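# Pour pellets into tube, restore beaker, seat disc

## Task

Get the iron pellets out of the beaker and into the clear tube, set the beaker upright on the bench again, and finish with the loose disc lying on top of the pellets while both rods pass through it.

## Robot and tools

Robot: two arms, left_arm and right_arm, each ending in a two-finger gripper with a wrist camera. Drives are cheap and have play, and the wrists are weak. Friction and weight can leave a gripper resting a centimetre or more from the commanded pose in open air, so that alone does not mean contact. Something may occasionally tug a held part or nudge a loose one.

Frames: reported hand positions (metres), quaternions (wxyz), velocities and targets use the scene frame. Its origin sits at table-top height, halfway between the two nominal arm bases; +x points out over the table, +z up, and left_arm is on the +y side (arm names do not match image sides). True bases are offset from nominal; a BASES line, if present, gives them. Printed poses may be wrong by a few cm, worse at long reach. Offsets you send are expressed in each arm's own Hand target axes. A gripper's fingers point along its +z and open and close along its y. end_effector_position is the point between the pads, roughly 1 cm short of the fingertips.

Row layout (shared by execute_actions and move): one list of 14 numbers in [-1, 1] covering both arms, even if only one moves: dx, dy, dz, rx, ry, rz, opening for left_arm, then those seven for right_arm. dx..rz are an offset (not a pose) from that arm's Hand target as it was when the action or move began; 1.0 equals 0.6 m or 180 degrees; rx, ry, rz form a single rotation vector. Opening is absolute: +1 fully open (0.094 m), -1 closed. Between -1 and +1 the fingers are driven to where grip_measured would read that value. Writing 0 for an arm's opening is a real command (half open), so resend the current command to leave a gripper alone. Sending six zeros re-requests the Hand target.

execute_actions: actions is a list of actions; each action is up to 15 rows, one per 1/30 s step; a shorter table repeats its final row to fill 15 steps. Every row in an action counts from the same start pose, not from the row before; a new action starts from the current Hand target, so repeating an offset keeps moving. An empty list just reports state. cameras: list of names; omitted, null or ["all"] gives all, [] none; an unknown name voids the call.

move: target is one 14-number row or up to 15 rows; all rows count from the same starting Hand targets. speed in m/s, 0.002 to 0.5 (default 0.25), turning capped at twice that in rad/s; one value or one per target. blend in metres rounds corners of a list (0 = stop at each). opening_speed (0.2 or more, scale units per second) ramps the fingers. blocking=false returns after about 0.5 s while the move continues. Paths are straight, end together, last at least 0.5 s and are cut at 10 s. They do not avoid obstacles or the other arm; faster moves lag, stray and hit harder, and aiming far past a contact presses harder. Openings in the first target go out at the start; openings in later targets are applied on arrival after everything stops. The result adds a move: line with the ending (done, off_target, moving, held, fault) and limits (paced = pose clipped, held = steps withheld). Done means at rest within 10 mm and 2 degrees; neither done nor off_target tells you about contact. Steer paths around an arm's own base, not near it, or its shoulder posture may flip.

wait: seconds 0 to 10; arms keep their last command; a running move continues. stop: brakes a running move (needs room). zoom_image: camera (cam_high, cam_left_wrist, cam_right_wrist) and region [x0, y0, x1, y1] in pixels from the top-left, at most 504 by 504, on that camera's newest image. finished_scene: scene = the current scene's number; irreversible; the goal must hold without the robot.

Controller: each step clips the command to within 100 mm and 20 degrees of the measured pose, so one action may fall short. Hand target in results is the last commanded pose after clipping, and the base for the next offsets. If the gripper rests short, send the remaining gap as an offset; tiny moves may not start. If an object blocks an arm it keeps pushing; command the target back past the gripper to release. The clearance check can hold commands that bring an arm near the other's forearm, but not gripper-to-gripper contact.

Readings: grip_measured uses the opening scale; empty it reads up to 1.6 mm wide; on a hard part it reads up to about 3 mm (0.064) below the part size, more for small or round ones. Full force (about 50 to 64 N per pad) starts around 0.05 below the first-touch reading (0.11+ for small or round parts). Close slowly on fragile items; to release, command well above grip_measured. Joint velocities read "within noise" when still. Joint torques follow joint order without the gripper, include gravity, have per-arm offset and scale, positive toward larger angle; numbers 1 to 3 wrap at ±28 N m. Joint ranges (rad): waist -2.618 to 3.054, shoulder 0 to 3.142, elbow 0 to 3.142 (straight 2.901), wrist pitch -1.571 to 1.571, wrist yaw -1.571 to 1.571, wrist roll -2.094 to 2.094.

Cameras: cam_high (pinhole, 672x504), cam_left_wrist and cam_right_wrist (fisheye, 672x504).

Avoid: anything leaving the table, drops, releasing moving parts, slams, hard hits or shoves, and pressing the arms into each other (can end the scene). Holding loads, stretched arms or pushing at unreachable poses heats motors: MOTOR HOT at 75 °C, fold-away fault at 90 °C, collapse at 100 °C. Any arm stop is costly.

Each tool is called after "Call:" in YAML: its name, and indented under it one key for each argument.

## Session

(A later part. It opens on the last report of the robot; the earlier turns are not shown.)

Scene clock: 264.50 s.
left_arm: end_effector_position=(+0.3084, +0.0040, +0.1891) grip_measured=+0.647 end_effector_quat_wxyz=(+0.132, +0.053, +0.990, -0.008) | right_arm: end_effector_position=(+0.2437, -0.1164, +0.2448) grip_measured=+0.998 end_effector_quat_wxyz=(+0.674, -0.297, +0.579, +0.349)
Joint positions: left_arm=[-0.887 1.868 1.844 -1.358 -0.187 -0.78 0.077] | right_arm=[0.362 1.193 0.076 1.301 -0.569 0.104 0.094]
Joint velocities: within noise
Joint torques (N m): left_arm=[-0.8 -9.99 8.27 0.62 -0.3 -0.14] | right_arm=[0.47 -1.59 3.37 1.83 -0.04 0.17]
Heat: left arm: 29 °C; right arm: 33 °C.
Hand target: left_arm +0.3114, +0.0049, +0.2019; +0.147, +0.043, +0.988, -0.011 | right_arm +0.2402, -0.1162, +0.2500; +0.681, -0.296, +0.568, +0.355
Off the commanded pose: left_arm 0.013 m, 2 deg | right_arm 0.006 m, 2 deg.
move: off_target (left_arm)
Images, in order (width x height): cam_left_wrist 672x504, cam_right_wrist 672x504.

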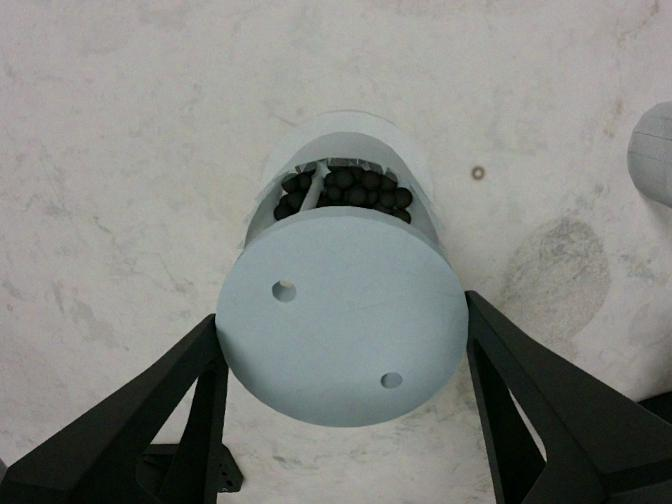

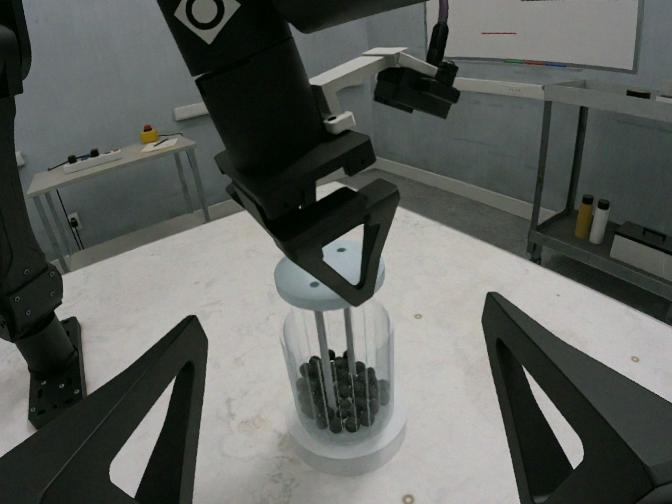

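Call:
zoom_image:
  camera: "cam_right_wrist"
  region: [268, 230, 340, 310]

Call:
zoom_image:
  camera: "cam_right_wrist"
  region: [322, 225, 394, 305]

Call:
zoom_image:
  camera: "cam_left_wrist"
  region: [280, 150, 352, 220]

Call:
zoom_image:
  camera: "cam_left_wrist"
  region: [260, 265, 312, 317]

Scaled by 6.300 from the camera's 672x504 image, which has a finer 960x720 frame.

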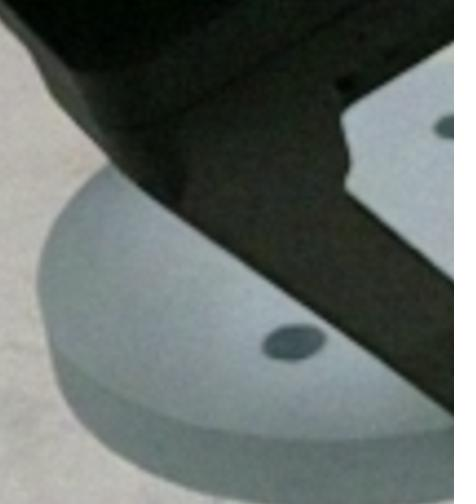

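Scaled by 6.300 from the camera's 672x504 image, which has a finer 960x720 frame.

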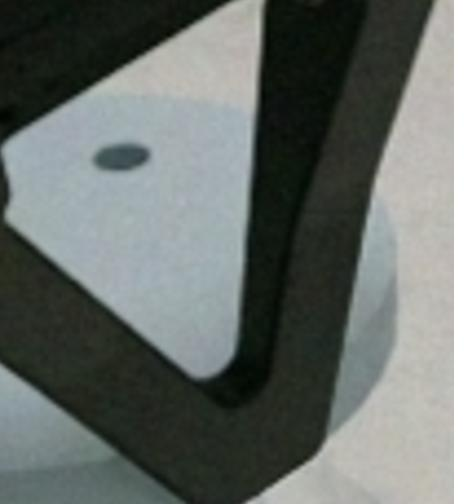

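Scaled by 7.000 from the camera's 672x504 image, which has a finer 960x720 frame.

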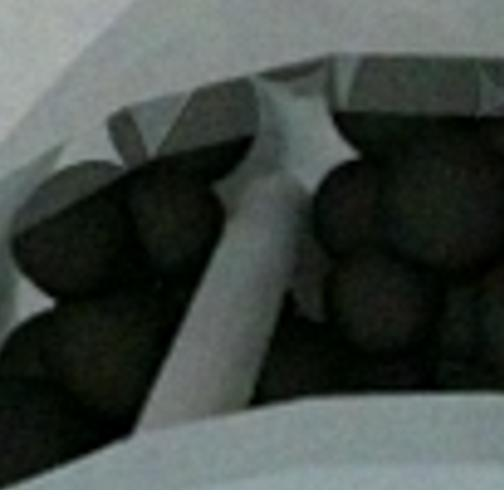

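Scaled by 9.692 from the camera's 672x504 image, which has a finer 960x720 frame.

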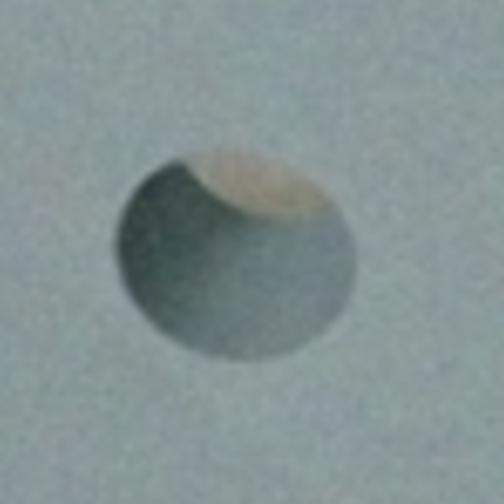

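Call:
move:
  target:
    - [-0.0250, 0.0300, 0.0060, 0, 0, 0, 0.42, 0, 0, 0, 0, 0, 0, 1]
    - [-0.0020, 0.0030, 0.0006, 0, 0, 0, 0.42, 0, 0, 0, 0, 0, 0, 1]
  speed: [0.05, 0.02]
  cameras: ["cam_right_wrist", "cam_left_wrist"]

Scene clock: 268.97 s.
left_arm: end_effector_position=(+0.3099, +0.0059, +0.1890) grip_measured=+0.647 end_effector_quat_wxyz=(+0.131, +0.053, +0.990, -0.006) | right_arm: end_effector_position=(+0.2437, -0.1164, +0.2448) grip_measured=+0.998 end_effector_quat_wxyz=(+0.674, -0.297, +0.579, +0.349)
Joint positions: left_arm=[-0.881 1.868 1.844 -1.36 -0.187 -0.773 0.077] | right_arm=[0.362 1.193 0.076 1.301 -0.569 0.104 0.094]
Joint velocities: within noise
Joint torques (N m): left_arm=[-0.66 -10.33 7.94 0.64 -0.26 -0.11] | right_arm=[0.65 -1.5 3.37 1.83 -0.05 0.14]
Heat: left arm: 29 °C; right arm: 33 °C.
Hand target: left_arm +0.3128, +0.0066, +0.2019; +0.147, +0.043, +0.988, -0.011 | right_arm +0.2402, -0.1162, +0.2500; +0.681, -0.296, +0.568, +0.355
Off the commanded pose: left_arm 0.013 m, 2 deg | right_arm 0.006 m, 2 deg.
move: off_target (left_arm)
Images, in order (width x height): cam_left_wrist 672x504, cam_right_wrist 672x504.

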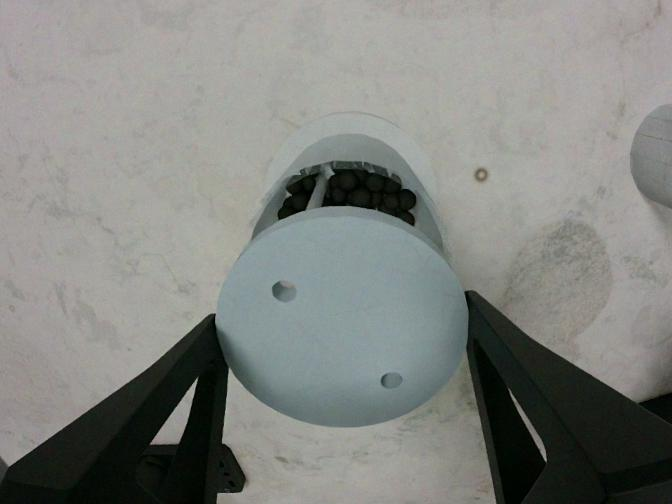

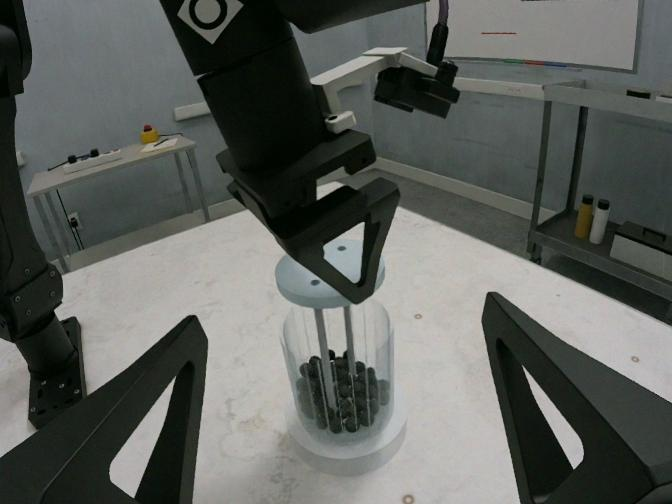

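Call:
execute_actions:
  actions: []

Scene clock: 272.47 s.
left_arm: end_effector_position=(+0.3099, +0.0059, +0.1890) grip_measured=+0.647 end_effector_quat_wxyz=(+0.131, +0.052, +0.990, -0.007) | right_arm: end_effector_position=(+0.2437, -0.1164, +0.2448) grip_measured=+0.998 end_effector_quat_wxyz=(+0.674, -0.297, +0.579, +0.349)
Joint positions: left_arm=[-0.881 1.868 1.844 -1.36 -0.187 -0.775 0.077] | right_arm=[0.362 1.193 0.076 1.301 -0.569 0.104 0.094]
Joint velocities: within noise
Joint torques (N m): left_arm=[-0.61 -10.33 7.92 0.62 -0.24 -0.11] | right_arm=[0.62 -1.46 3.43 1.8 -0.04 0.15]
Heat: left arm: 29 °C; right arm: 33 °C.
Hand target: left_arm +0.3128, +0.0066, +0.2019; +0.147, +0.043, +0.988, -0.011 | right_arm +0.2402, -0.1162, +0.2500; +0.681, -0.296, +0.568, +0.355
Tool commands: left_gripper/opening=+0.42 right_gripper/opening=+1.0
Off the commanded pose: left_arm 0.013 m, 2 deg | right_arm 0.006 m, 2 deg.

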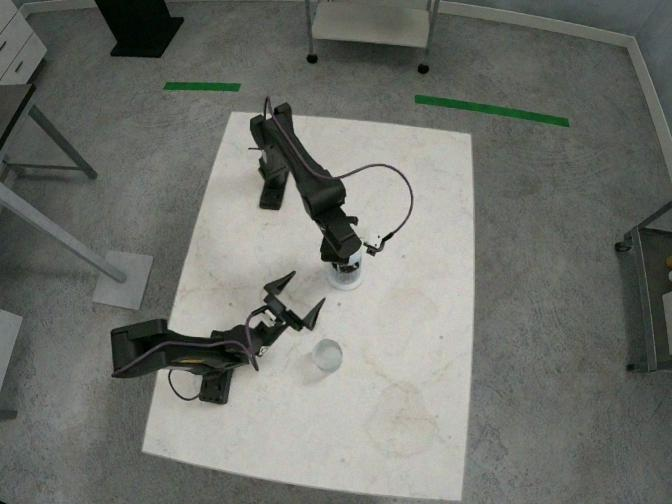

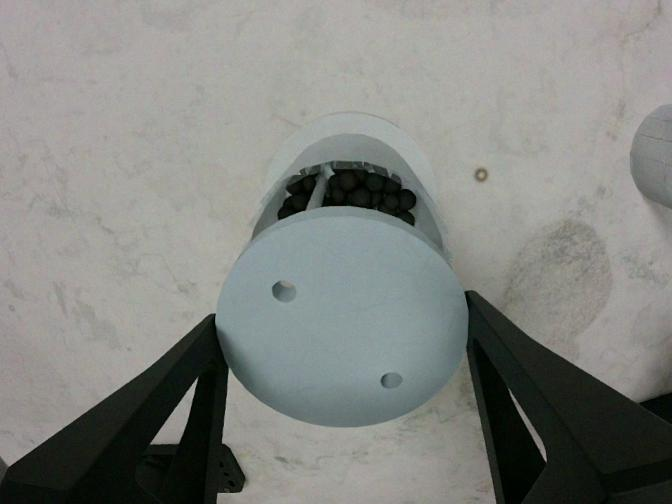

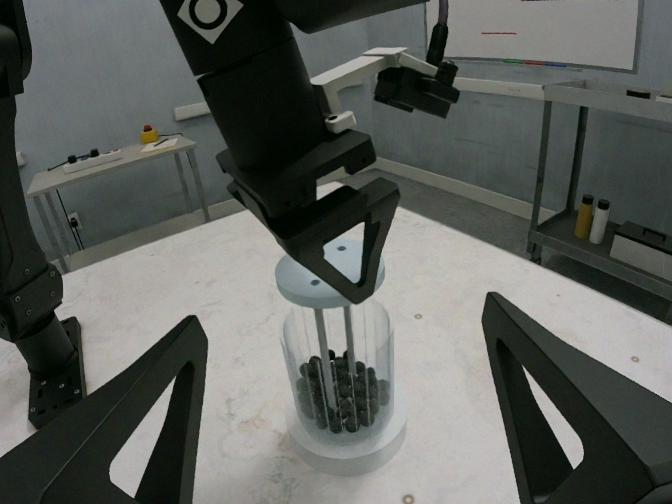

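Call:
zoom_image:
  camera: "cam_right_wrist"
  region: [268, 235, 400, 335]

Call:
zoom_image:
  camera: "cam_left_wrist"
  region: [260, 140, 400, 245]

Scaled by 3.818 from the camera's 672x504 image, which has a finer 960x720 frame.

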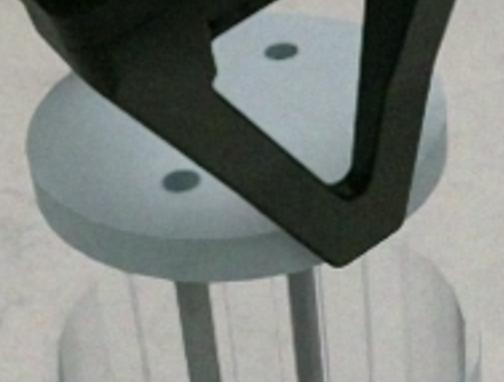

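Scaled by 3.600 from the camera's 672x504 image, which has a finer 960x720 frame.

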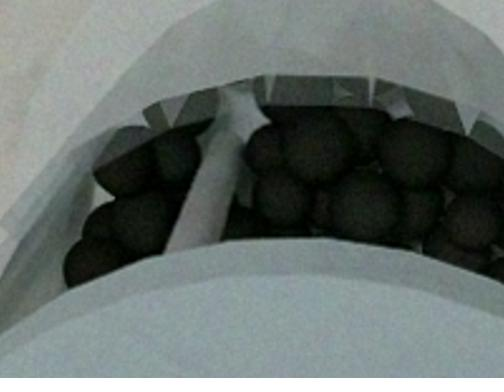

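Call:
zoom_image:
  camera: "cam_right_wrist"
  region: [280, 260, 340, 340]

Call:
zoom_image:
  camera: "cam_right_wrist"
  region: [322, 235, 382, 315]

Call:
zoom_image:
  camera: "cam_left_wrist"
  region: [256, 262, 316, 322]

Call:
zoom_image:
  camera: "cam_left_wrist"
  region: [290, 155, 350, 215]

Scaled by 6.300 from the camera's 672x504 image, which has a finer 960x720 frame.

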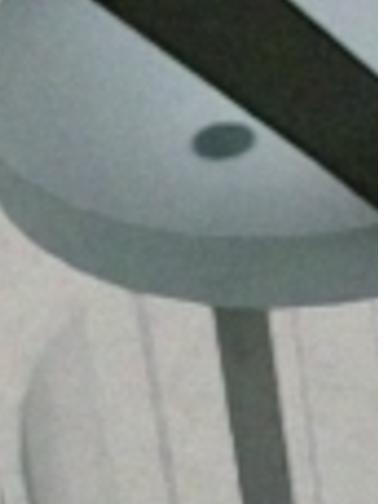

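Scaled by 6.300 from the camera's 672x504 image, which has a finer 960x720 frame.

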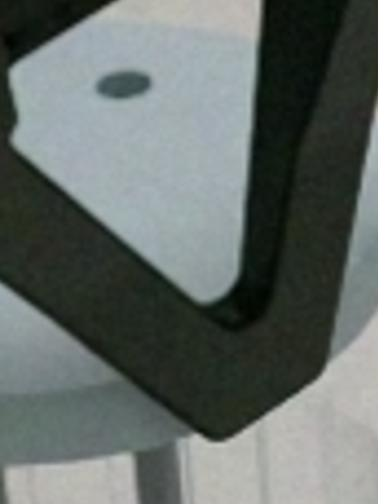

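Scaled by 8.400 from the camera's 672x504 image, which has a finer 960x720 frame.

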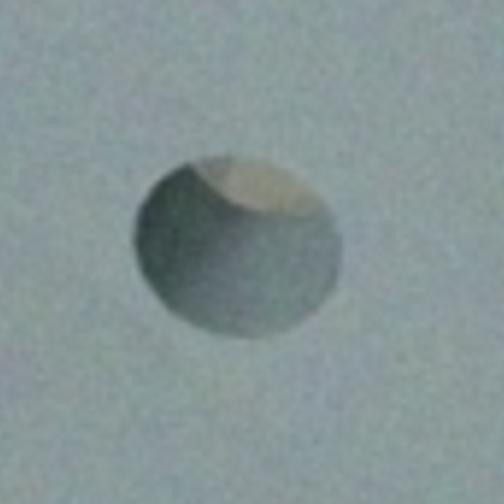

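Scaled by 8.400 from the camera's 672x504 image, which has a finer 960x720 frame.

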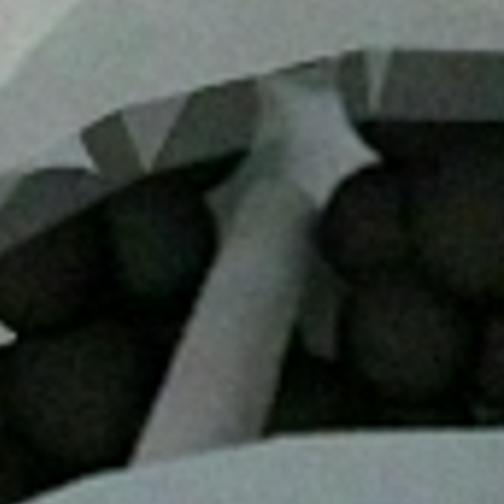

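Call:
move:
  target: [0.00143, -0.00189, -0.00042, 0, 0, 0, 0.42, 0, 0, 0, 0, 0, 0, 1]
  speed: 0.02
  cameras: []

Scene clock: 279.23 s.
left_arm: end_effector_position=(+0.3099, +0.0059, +0.1890) grip_measured=+0.647 end_effector_quat_wxyz=(+0.131, +0.050, +0.990, -0.007) | right_arm: end_effector_position=(+0.2437, -0.1164, +0.2448) grip_measured=+0.998 end_effector_quat_wxyz=(+0.674, -0.297, +0.579, +0.349)
Joint positions: left_arm=[-0.881 1.868 1.844 -1.36 -0.187 -0.778 0.077] | right_arm=[0.362 1.193 0.076 1.301 -0.569 0.104 0.094]
Joint velocities: within noise
Joint torques (N m): left_arm=[-1.07 -10.13 8.14 0.61 -0.25 -0.19] | right_arm=[0.61 -1.5 3.29 1.84 -0.02 0.14]
Heat: left arm: 29 °C; right arm: 33 °C.
Hand target: left_arm +0.3118, +0.0056, +0.2019; +0.147, +0.043, +0.988, -0.011 | right_arm +0.2402, -0.1162, +0.2500; +0.681, -0.296, +0.568, +0.355
Off the commanded pose: left_arm 0.013 m, 2 deg | right_arm 0.006 m, 2 deg.
move: off_target (left_arm)
No camera images: "cameras" was empty.

Call:
move:
  target: [0.00143, -0.00189, -0.00042, 0, 0, 0, 0.42, 0, 0, 0, 0, 0, 0, 1]
  speed: 0.02
  cameras: []

Scene clock: 280.47 s.
left_arm: end_effector_position=(+0.3099, +0.0059, +0.1890) grip_measured=+0.647 end_effector_quat_wxyz=(+0.131, +0.049, +0.990, -0.007) | right_arm: end_effector_position=(+0.2437, -0.1164, +0.2448) grip_measured=+0.998 end_effector_quat_wxyz=(+0.674, -0.297, +0.579, +0.349)
Joint positions: left_arm=[-0.881 1.868 1.844 -1.36 -0.187 -0.781 0.077] | right_arm=[0.362 1.193 0.076 1.301 -0.569 0.104 0.094]
Joint velocities: within noise
Joint torques (N m): left_arm=[-0.66 -10 8.29 0.57 -0.26 -0.15] | right_arm=[0.65 -1.55 3.32 1.81 -0.02 0.15]
Heat: left arm: 30 °C; right arm: 33 °C.
Hand target: left_arm +0.3108, +0.0045, +0.2019; +0.147, +0.043, +0.988, -0.011 | right_arm +0.2402, -0.1162, +0.2500; +0.681, -0.296, +0.568, +0.355
Off the commanded pose: left_arm 0.013 m, 2 deg | right_arm 0.006 m, 2 deg.
move: off_target (left_arm)
No camera images: "cameras" was empty.

Call:
move:
  target: [0.00143, -0.00189, -0.00042, 0, 0, 0, 0.42, 0, 0, 0, 0, 0, 0, 1]
  speed: 0.02
  cameras: []

Scene clock: 281.93 s.
left_arm: end_effector_position=(+0.3086, +0.0047, +0.1890) grip_measured=+0.647 end_effector_quat_wxyz=(+0.131, +0.049, +0.990, -0.008) | right_arm: end_effector_position=(+0.2437, -0.1164, +0.2448) grip_measured=+0.998 end_effector_quat_wxyz=(+0.674, -0.297, +0.579, +0.349)
Joint positions: left_arm=[-0.885 1.868 1.844 -1.36 -0.187 -0.786 0.077] | right_arm=[0.362 1.193 0.076 1.301 -0.569 0.104 0.094]
Joint velocities: within noise
Joint torques (N m): left_arm=[-0.65 -9.98 8.44 0.64 -0.32 -0.12] | right_arm=[0.53 -1.57 3.43 1.81 -0.05 0.16]
Heat: left arm: 30 °C; right arm: 33 °C.
Hand target: left_arm +0.3098, +0.0035, +0.2019; +0.147, +0.043, +0.988, -0.011 | right_arm +0.2402, -0.1162, +0.2500; +0.681, -0.296, +0.568, +0.355
Off the commanded pose: left_arm 0.013 m, 2 deg | right_arm 0.006 m, 2 deg.
move: off_target (left_arm)
No camera images: "cameras" was empty.

Call:
execute_actions:
  actions: []

Call:
zoom_image:
  camera: "cam_right_wrist"
  region: [280, 260, 340, 340]

Call:
zoom_image:
  camera: "cam_right_wrist"
  region: [322, 235, 382, 315]

Call:
zoom_image:
  camera: "cam_left_wrist"
  region: [256, 262, 316, 322]

Call:
zoom_image:
  camera: "cam_left_wrist"
  region: [290, 155, 350, 215]

Scene clock: 282.80 s.
left_arm: end_effector_position=(+0.3084, +0.0050, +0.1889) grip_measured=+0.647 end_effector_quat_wxyz=(+0.131, +0.049, +0.990, -0.007) | right_arm: end_effector_position=(+0.2437, -0.1164, +0.2448) grip_measured=+0.998 end_effector_quat_wxyz=(+0.674, -0.297, +0.579, +0.349)
Joint positions: left_arm=[-0.885 1.868 1.844 -1.361 -0.187 -0.786 0.077] | right_arm=[0.362 1.193 0.076 1.301 -0.569 0.104 0.094]
Joint velocities: within noise
Joint torques (N m): left_arm=[-0.72 -10.21 8.36 0.58 -0.26 -0.14] | right_arm=[0.64 -1.61 3.32 1.81 -0.03 0.15]
Heat: left arm: 30 °C; right arm: 33 °C.
Hand target: left_arm +0.3098, +0.0035, +0.2019; +0.147, +0.043, +0.988, -0.011 | right_arm +0.2402, -0.1162, +0.2500; +0.681, -0.296, +0.568, +0.355
Tool commands: left_gripper/opening=+0.42 right_gripper/opening=+1.0
Off the commanded pose: left_arm 0.013 m, 2 deg | right_arm 0.006 m, 2 deg.

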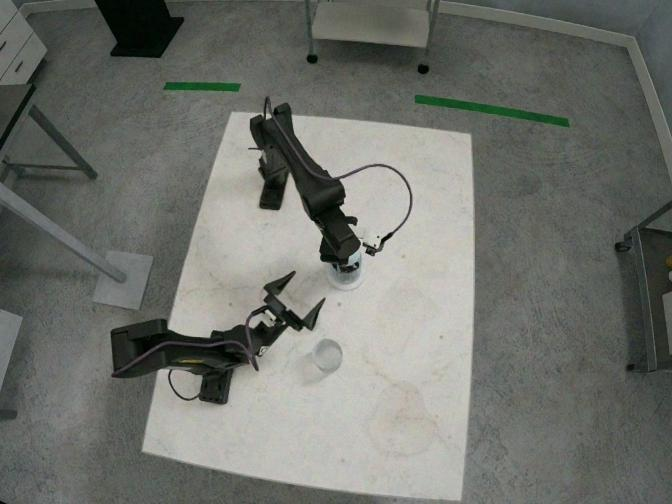

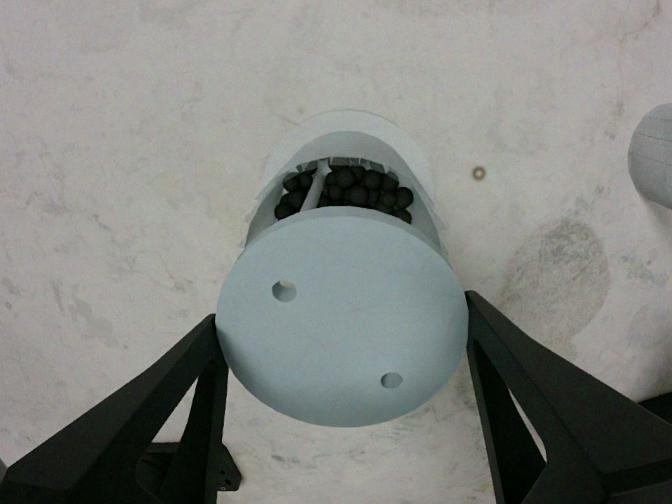

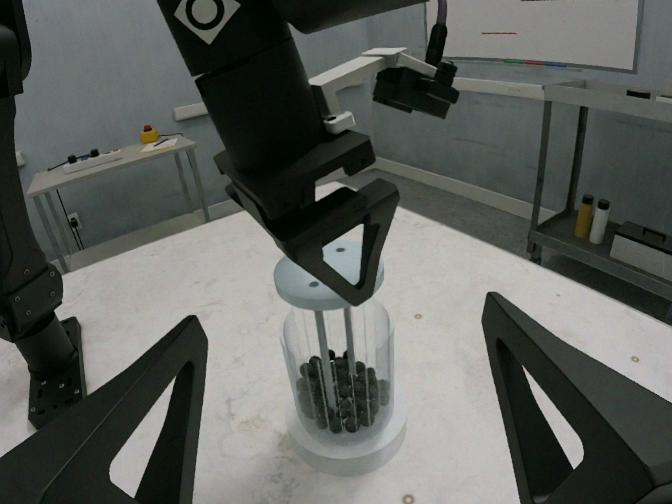

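Scaled by 6.300 from the camera's 672x504 image, which has a finer 960x720 frame.

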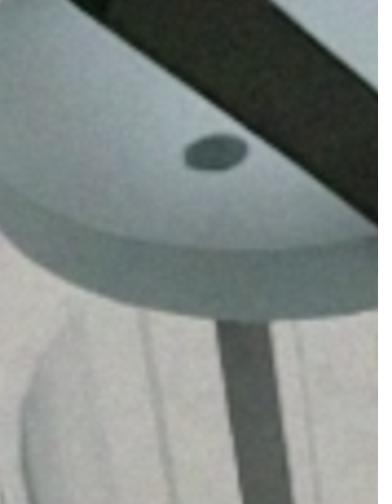

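Scaled by 6.300 from the camera's 672x504 image, which has a finer 960x720 frame.

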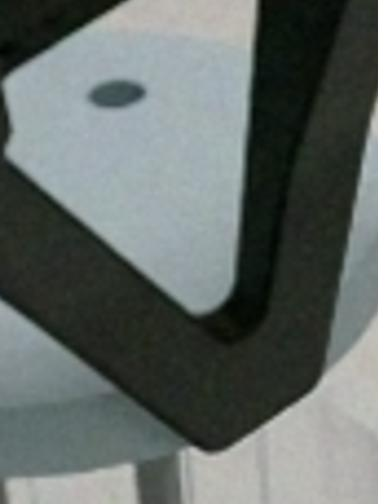

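Scaled by 8.400 from the camera's 672x504 image, which has a finer 960x720 frame.

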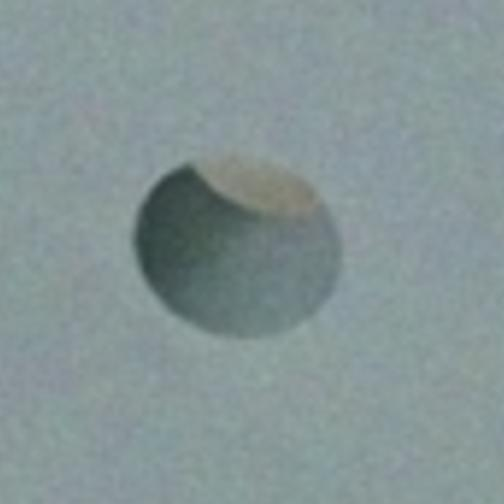

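Scaled by 8.400 from the camera's 672x504 image, which has a finer 960x720 frame.

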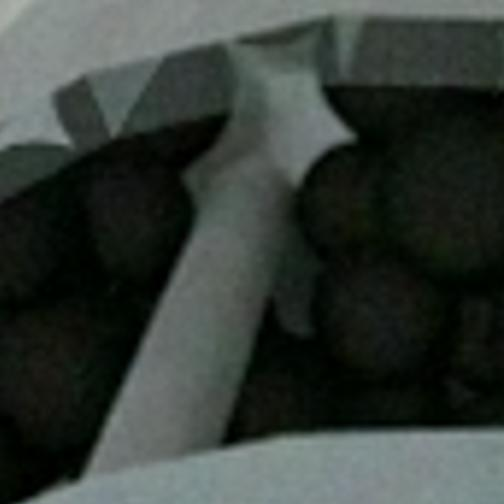

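Call:
move:
  target:
    - [-0.02433, 0.03072, 0.0072, -0.0008, 0.00385, 0.00266, 0.42, 0, 0, 0, 0, 0, 0, 1]
    - [-0.00348, 0.00415, 0.00103, -0.0008, 0.00385, 0.00266, 0.42, 0, 0, 0, 0, 0, 0, 1]
  speed: [0.05, 0.02]

Call:
zoom_image:
  camera: "cam_right_wrist"
  region: [280, 260, 340, 340]

Call:
zoom_image:
  camera: "cam_right_wrist"
  region: [322, 235, 382, 315]

Call:
zoom_image:
  camera: "cam_left_wrist"
  region: [256, 262, 316, 322]

Call:
zoom_image:
  camera: "cam_left_wrist"
  region: [290, 155, 350, 215]

Scene clock: 289.00 s.
left_arm: end_effector_position=(+0.3100, +0.0068, +0.1932) grip_measured=+0.647 end_effector_quat_wxyz=(+0.132, +0.055, +0.990, -0.007) | right_arm: end_effector_position=(+0.2437, -0.1164, +0.2448) grip_measured=+0.998 end_effector_quat_wxyz=(+0.674, -0.297, +0.579, +0.349)
Joint positions: left_arm=[-0.879 1.868 1.861 -1.375 -0.187 -0.767 0.077] | right_arm=[0.362 1.193 0.076 1.301 -0.569 0.104 0.094]
Joint velocities: within noise
Joint torques (N m): left_arm=[-0.75 -9.25 8.18 0.57 -0.22 -0.14] | right_arm=[0.54 -1.48 3.4 1.84 -0.01 0.17]
Heat: left arm: 30 °C; right arm: 33 °C.
Hand target: left_arm +0.3122, +0.0058, +0.2019; +0.141, +0.047, +0.989, -0.009 | right_arm +0.2402, -0.1162, +0.2500; +0.681, -0.296, +0.568, +0.355
Off the commanded pose: left_arm 0.009 m, 1 deg | right_arm 0.006 m, 2 deg.
move: done

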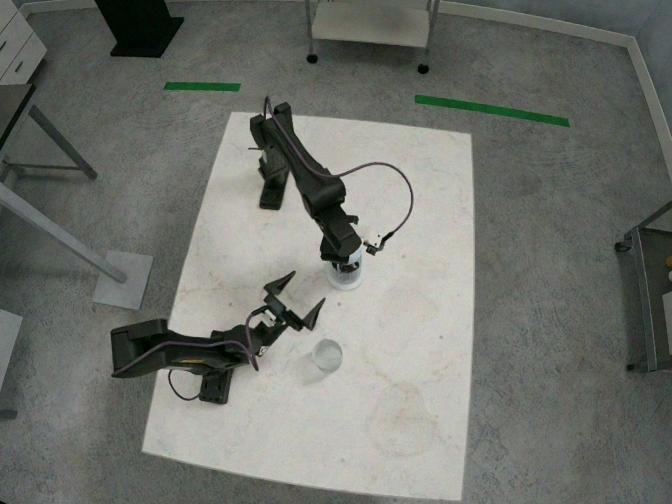

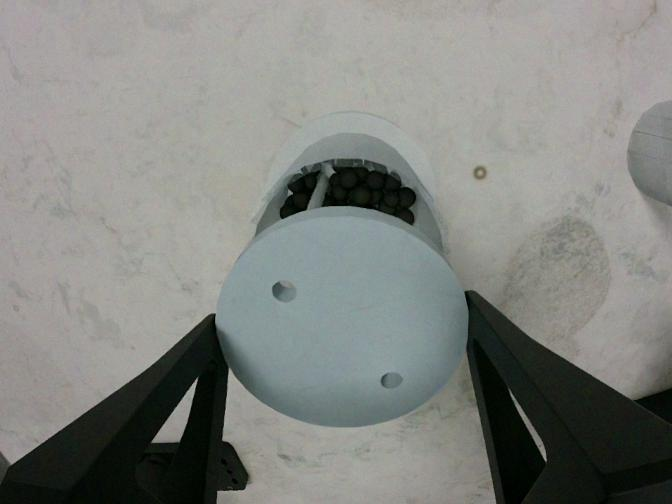

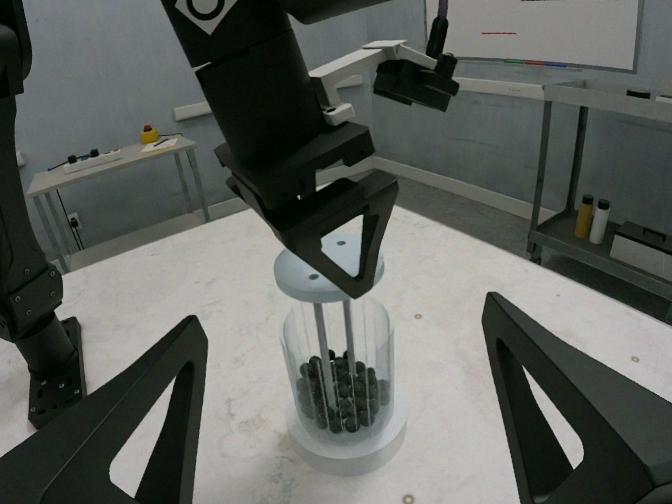

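Scaled by 6.300 from the camera's 672x504 image, which has a finer 960x720 frame.

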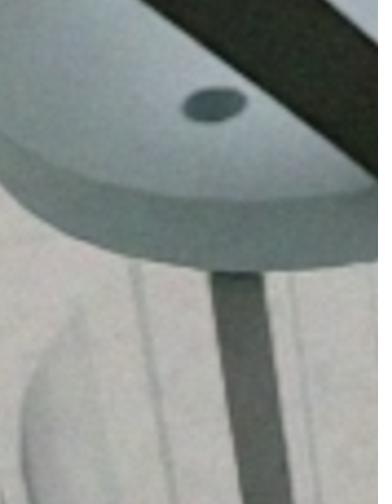

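Scaled by 6.300 from the camera's 672x504 image, which has a finer 960x720 frame.

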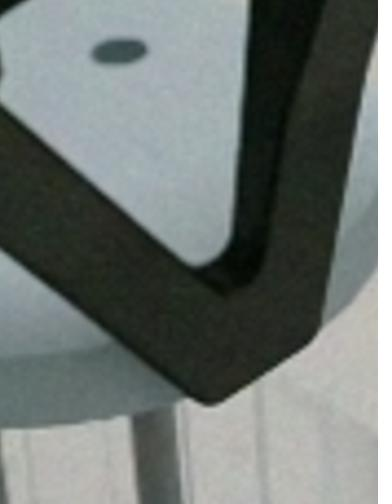

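Scaled by 8.400 from the camera's 672x504 image, which has a finer 960x720 frame.

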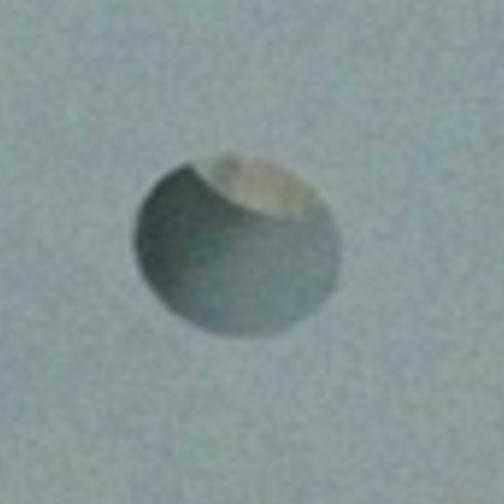

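Scaled by 8.400 from the camera's 672x504 image, which has a finer 960x720 frame.

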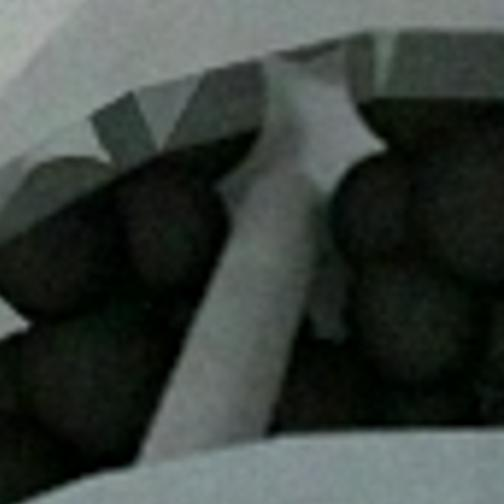

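Call:
move:
  target: [0.00563, -0.0013, 0.0157, 0, 0, 0, 0.42, 0, 0, 0, 0, 0, 0, 1]
  speed: 0.03
  cameras: []

Scene clock: 291.93 s.
left_arm: end_effector_position=(+0.3079, +0.0095, +0.1879) grip_measured=+0.647 end_effector_quat_wxyz=(+0.126, +0.054, +0.991, +0.000) | right_arm: end_effector_position=(+0.2437, -0.1164, +0.2448) grip_measured=+0.998 end_effector_quat_wxyz=(+0.674, -0.297, +0.579, +0.349)
Joint positions: left_arm=[-0.879 1.868 1.842 -1.375 -0.187 -0.77 0.077] | right_arm=[0.362 1.193 0.076 1.301 -0.569 0.104 0.094]
Joint velocities: within noise
Joint torques (N m): left_arm=[-1.06 -9.95 5.56 0.92 -0.19 -0.1] | right_arm=[0.72 -1.43 3.28 1.84 -0.02 0.15]
Heat: left arm: 30 °C; right arm: 34 °C.
Hand target: left_arm +0.3115, +0.0050, +0.1919; +0.141, +0.047, +0.989, -0.009 | right_arm +0.2402, -0.1162, +0.2500; +0.681, -0.296, +0.568, +0.355
Off the commanded pose: left_arm 0.007 m, 2 deg | right_arm 0.006 m, 2 deg.
move: done
No camera images: "cameras" was empty.

Call:
execute_actions:
  actions: []

Scene clock: 292.50 s.
left_arm: end_effector_position=(+0.3079, +0.0095, +0.1879) grip_measured=+0.647 end_effector_quat_wxyz=(+0.126, +0.054, +0.991, +0.000) | right_arm: end_effector_position=(+0.2437, -0.1164, +0.2448) grip_measured=+0.998 end_effector_quat_wxyz=(+0.674, -0.297, +0.579, +0.349)
Joint positions: left_arm=[-0.879 1.868 1.842 -1.375 -0.187 -0.77 0.077] | right_arm=[0.362 1.193 0.076 1.301 -0.569 0.104 0.094]
Joint velocities: within noise
Joint torques (N m): left_arm=[-0.84 -9.94 5.72 1.02 -0.21 -0.12] | right_arm=[0.57 -1.47 3.26 1.83 -0.02 0.14]
Heat: left arm: 30 °C; right arm: 34 °C.
Hand target: left_arm +0.3115, +0.0050, +0.1919; +0.141, +0.047, +0.989, -0.009 | right_arm +0.2402, -0.1162, +0.2500; +0.681, -0.296, +0.568, +0.355
Tool commands: left_gripper/opening=+0.42 right_gripper/opening=+1.0
Off the commanded pose: left_arm 0.007 m, 2 deg | right_arm 0.006 m, 2 deg.

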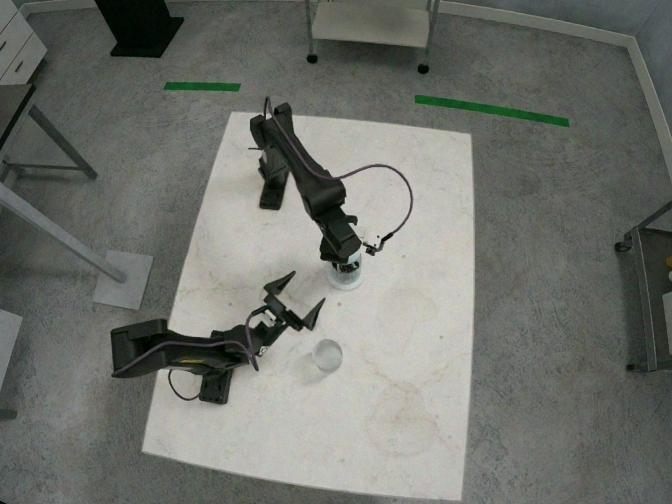

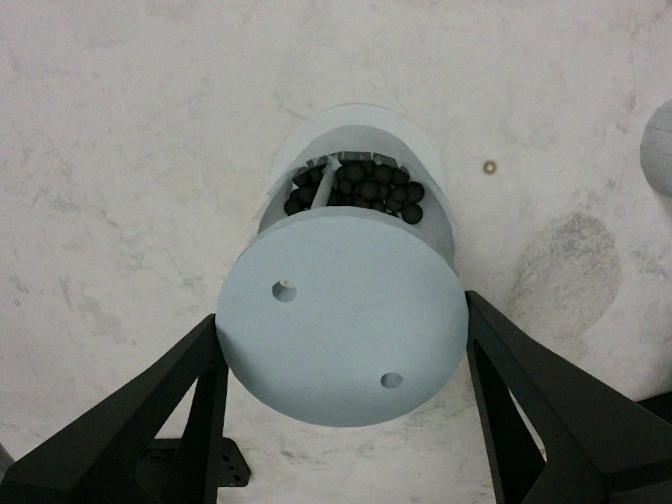

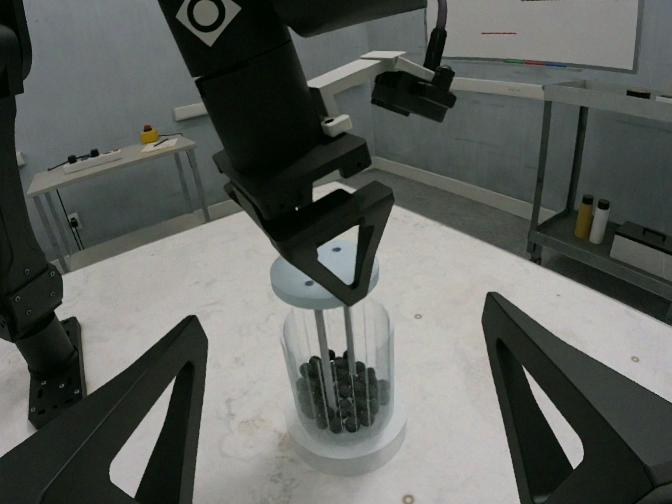

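Call:
wait:
  seconds: 1.0
  cameras: []

Scene clock: 293.73 s.
left_arm: end_effector_position=(+0.3079, +0.0095, +0.1879) grip_measured=+0.647 end_effector_quat_wxyz=(+0.126, +0.054, +0.991, +0.000) | right_arm: end_effector_position=(+0.2437, -0.1164, +0.2448) grip_measured=+0.998 end_effector_quat_wxyz=(+0.674, -0.297, +0.579, +0.349)
Joint positions: left_arm=[-0.879 1.868 1.842 -1.375 -0.187 -0.77 0.077] | right_arm=[0.362 1.193 0.076 1.301 -0.569 0.104 0.094]
Joint velocities: within noise
Joint torques (N m): left_arm=[-0.88 -10.04 5.78 0.96 -0.17 -0.11] | right_arm=[0.51 -1.51 3.48 1.84 -0.01 0.17]
Heat: left arm: 29 °C; right arm: 34 °C.
Hand target: left_arm +0.3115, +0.0050, +0.1919; +0.141, +0.047, +0.989, -0.009 | right_arm +0.2402, -0.1162, +0.2500; +0.681, -0.296, +0.568, +0.355
Tool commands: left_gripper/opening=+0.42 right_gripper/opening=+1.0
Off the commanded pose: left_arm 0.007 m, 2 deg | right_arm 0.006 m, 2 deg.
wait: 1.00 s; at rest from the start
No camera images: "cameras" was empty.

Call:
move:
  target:
    - [-0.04198, 0.02798, -0.06278, 0, 0, 0, 0.42, 0, 0, 0, 0, 0, 0, 1]
    - [-0.02182, 0.00202, -0.06853, 0, 0, 0, 0.42, 0, 0, 0, 0, 0, 0, 1]
    - [-0.00528, 0.00088, -0.01428, 0, 0, 0, 0.42, 0, 0, 0, 0, 0, 0, 1]
  speed: [0.08, 0.025, 0.02]
  cameras: []

Scene clock: 302.33 s.
left_arm: end_effector_position=(+0.3087, +0.0081, +0.1883) grip_measured=+0.647 end_effector_quat_wxyz=(+0.117, +0.057, +0.991, +0.009) | right_arm: end_effector_position=(+0.2437, -0.1164, +0.2448) grip_measured=+0.998 end_effector_quat_wxyz=(+0.674, -0.297, +0.579, +0.349)
Joint positions: left_arm=[-0.879 1.902 1.893 -1.416 -0.185 -0.767 0.077] | right_arm=[0.362 1.193 0.076 1.301 -0.569 0.104 0.094]
Joint velocities: within noise
Joint torques (N m): left_arm=[-0.61 -12.04 5.41 0.84 -0.18 -0.14] | right_arm=[0.58 -1.51 3.23 1.83 -0.04 0.13]
Heat: left arm: 29 °C; right arm: 34 °C.
Hand target: left_arm +0.3122, +0.0055, +0.2010; +0.141, +0.047, +0.989, -0.009 | right_arm +0.2402, -0.1162, +0.2500; +0.681, -0.296, +0.568, +0.355
Off the commanded pose: left_arm 0.013 m, 4 deg | right_arm 0.006 m, 2 deg.
move: off_target (left_arm)
No camera images: "cameras" was empty.

Call:
move:
  target: [-0.00645, -0.00612, -0.00027, 0.00648, -0.00676, -0.00185, 0.42, 0, 0, 0, 0, 0, 0, 1]
  speed: 0.03
  cameras: []

Scene clock: 305.83 s.
left_arm: end_effector_position=(+0.3122, +0.0037, +0.1856) grip_measured=+0.647 end_effector_quat_wxyz=(+0.124, +0.055, +0.991, +0.001) | right_arm: end_effector_position=(+0.2437, -0.1164, +0.2448) grip_measured=+0.998 end_effector_quat_wxyz=(+0.674, -0.297, +0.579, +0.349)
Joint positions: left_arm=[-0.879 1.902 1.879 -1.383 -0.185 -0.769 0.077] | right_arm=[0.362 1.193 0.076 1.301 -0.569 0.104 0.094]
Joint velocities: within noise
Joint torques (N m): left_arm=[-0.77 -13.29 5.68 0.94 -0.17 -0.11] | right_arm=[0.66 -1.62 3.38 1.83 -0.02 0.15]
Heat: left arm: 29 °C; right arm: 34 °C.
Hand target: left_arm +0.3155, +0.0015, +0.2023; +0.151, +0.046, +0.987, -0.020 | right_arm +0.2402, -0.1162, +0.2500; +0.681, -0.296, +0.568, +0.355
Off the commanded pose: left_arm 0.017 m, 4 deg | right_arm 0.006 m, 2 deg.
move: off_target (left_arm)
No camera images: "cameras" was empty.

Call:
move:
  target: [0.00477, 0.00168, -0.00155, 0, 0, 0, 0.42, 0, 0, 0, 0, 0, 0, 1]
  speed: 0.03
  cameras: []

Scene clock: 308.60 s.
left_arm: end_effector_position=(+0.3104, +0.0059, +0.1809) grip_measured=+0.647 end_effector_quat_wxyz=(+0.118, +0.055, +0.991, +0.007) | right_arm: end_effector_position=(+0.2437, -0.1164, +0.2448) grip_measured=+0.998 end_effector_quat_wxyz=(+0.674, -0.297, +0.579, +0.349)
Joint positions: left_arm=[-0.879 1.902 1.862 -1.381 -0.185 -0.772 0.077] | right_arm=[0.362 1.193 0.076 1.301 -0.569 0.104 0.094]
Joint velocities: within noise
Joint torques (N m): left_arm=[-0.76 -14.72 5.55 0.89 -0.22 -0.14] | right_arm=[0.59 -1.54 3.37 1.82 -0.01 0.16]
Heat: left arm: 29 °C; right arm: 34 °C.
Hand target: left_arm +0.3126, +0.0028, +0.2023; +0.151, +0.046, +0.987, -0.020 | right_arm +0.2402, -0.1162, +0.2500; +0.681, -0.296, +0.568, +0.355
Off the commanded pose: left_arm 0.022 m, 5 deg | right_arm 0.006 m, 2 deg.
move: off_target (left_arm)
No camera images: "cameras" was empty.

Call:
zoom_image:
  camera: "cam_right_wrist"
  region: [268, 235, 400, 335]

Scaled by 3.818 from the camera's 672x504 image, which has a finer 960x720 frame.

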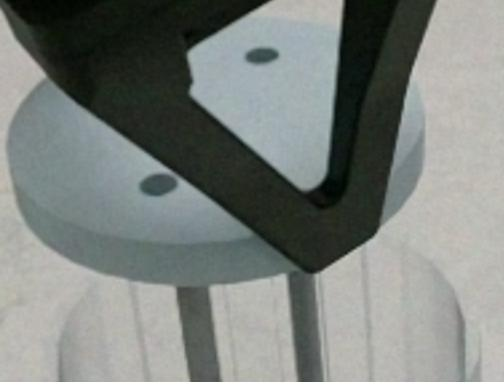

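Call:
execute_actions:
  actions: []
  cameras: ["cam_left_wrist", "cam_right_wrist"]

Call:
zoom_image:
  camera: "cam_right_wrist"
  region: [268, 235, 400, 335]

Call:
zoom_image:
  camera: "cam_left_wrist"
  region: [256, 262, 316, 322]

Scene clock: 310.83 s.
left_arm: end_effector_position=(+0.3106, +0.0056, +0.1809) grip_measured=+0.647 end_effector_quat_wxyz=(+0.119, +0.054, +0.991, +0.006) | right_arm: end_effector_position=(+0.2437, -0.1164, +0.2448) grip_measured=+0.998 end_effector_quat_wxyz=(+0.674, -0.297, +0.579, +0.349)
Joint positions: left_arm=[-0.879 1.902 1.862 -1.38 -0.185 -0.772 0.077] | right_arm=[0.362 1.193 0.076 1.301 -0.569 0.104 0.094]
Joint velocities: within noise
Joint torques (N m): left_arm=[-0.73 -14.52 5.57 0.94 -0.17 -0.14] | right_arm=[0.57 -1.37 3.36 1.83 -0.02 0.17]
Heat: left arm: 30 °C; right arm: 34 °C.
Hand target: left_arm +0.3126, +0.0028, +0.2023; +0.151, +0.046, +0.987, -0.020 | right_arm +0.2402, -0.1162, +0.2500; +0.681, -0.296, +0.568, +0.355
Tool commands: left_gripper/opening=+0.42 right_gripper/opening=+1.0
Off the commanded pose: left_arm 0.022 m, 5 deg | right_arm 0.006 m, 2 deg.
Images, in order (width x height): cam_left_wrist 672x504, cam_right_wrist 672x504.

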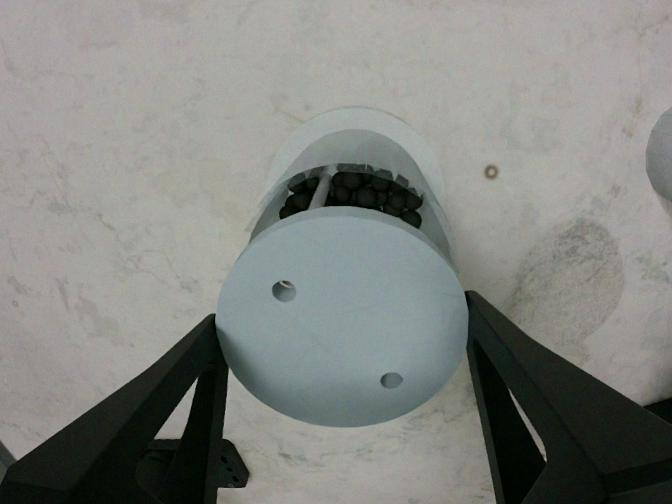

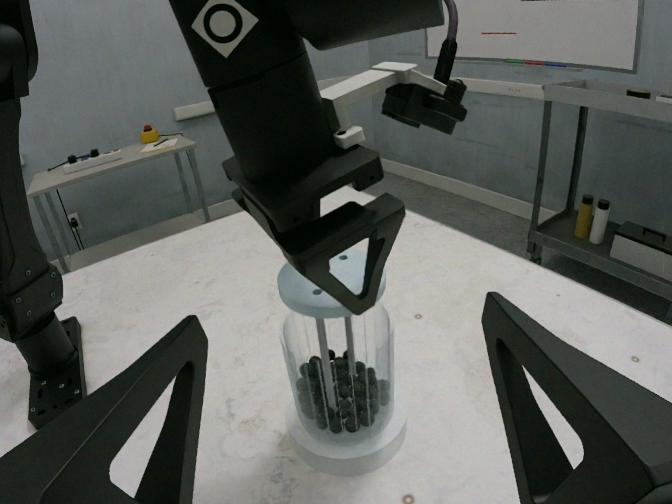

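Scaled by 3.818 from the camera's 672x504 image, which has a finer 960x720 frame.

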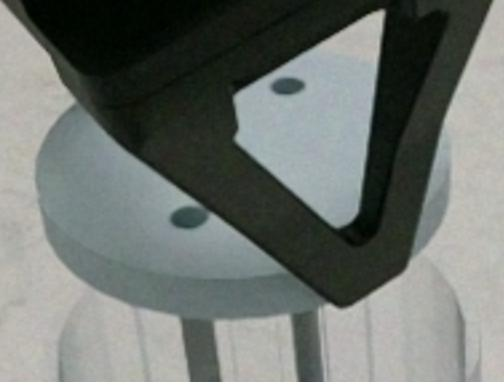

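Scaled by 8.400 from the camera's 672x504 image, which has a finer 960x720 frame.

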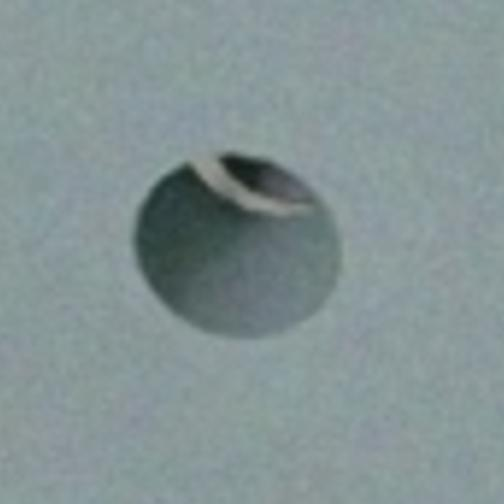

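Call:
zoom_image:
  camera: "cam_right_wrist"
  region: [290, 265, 350, 345]

Call:
zoom_image:
  camera: "cam_right_wrist"
  region: [322, 235, 382, 315]

Call:
zoom_image:
  camera: "cam_left_wrist"
  region: [290, 155, 350, 215]

Scaled by 6.300 from the camera's 672x504 image, which has a finer 960x720 frame.

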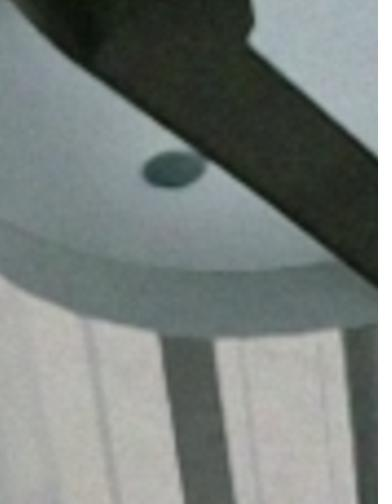

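Scaled by 6.300 from the camera's 672x504 image, which has a finer 960x720 frame.

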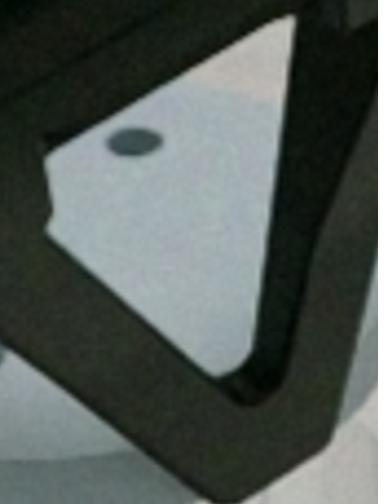

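Scaled by 8.400 from the camera's 672x504 image, which has a finer 960x720 frame.

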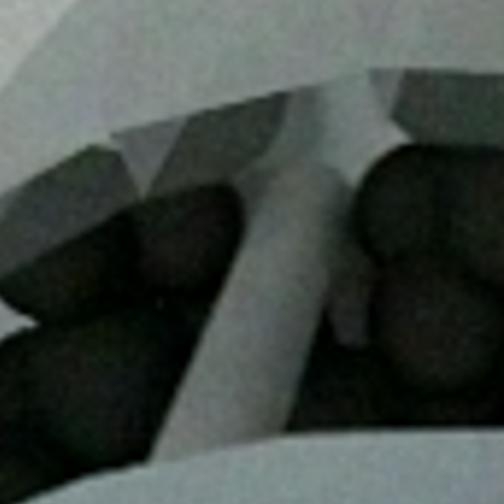

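Call:
move:
  target: [0.00168, -0.00178, -0.00048, 0, 0, 0, 0.42, 0, 0, 0, 0, 0, 0, 1]
  speed: 0.02
  cameras: []

Scene clock: 314.10 s.
left_arm: end_effector_position=(+0.3106, +0.0056, +0.1809) grip_measured=+0.647 end_effector_quat_wxyz=(+0.119, +0.053, +0.991, +0.006) | right_arm: end_effector_position=(+0.2437, -0.1164, +0.2448) grip_measured=+0.998 end_effector_quat_wxyz=(+0.674, -0.297, +0.579, +0.349)
Joint positions: left_arm=[-0.879 1.902 1.862 -1.38 -0.185 -0.775 0.077] | right_arm=[0.362 1.193 0.076 1.301 -0.569 0.104 0.094]
Joint velocities: within noise
Joint torques (N m): left_arm=[-0.49 -14.53 5.6 0.92 -0.25 -0.11] | right_arm=[0.58 -1.52 3.26 1.84 -0.02 0.18]
Heat: left arm: 30 °C; right arm: 34 °C.
Hand target: left_arm +0.3115, +0.0018, +0.2023; +0.151, +0.046, +0.987, -0.020 | right_arm +0.2402, -0.1162, +0.2500; +0.681, -0.296, +0.568, +0.355
Off the commanded pose: left_arm 0.022 m, 5 deg | right_arm 0.006 m, 2 deg.
move: off_target (left_arm)
No camera images: "cameras" was empty.


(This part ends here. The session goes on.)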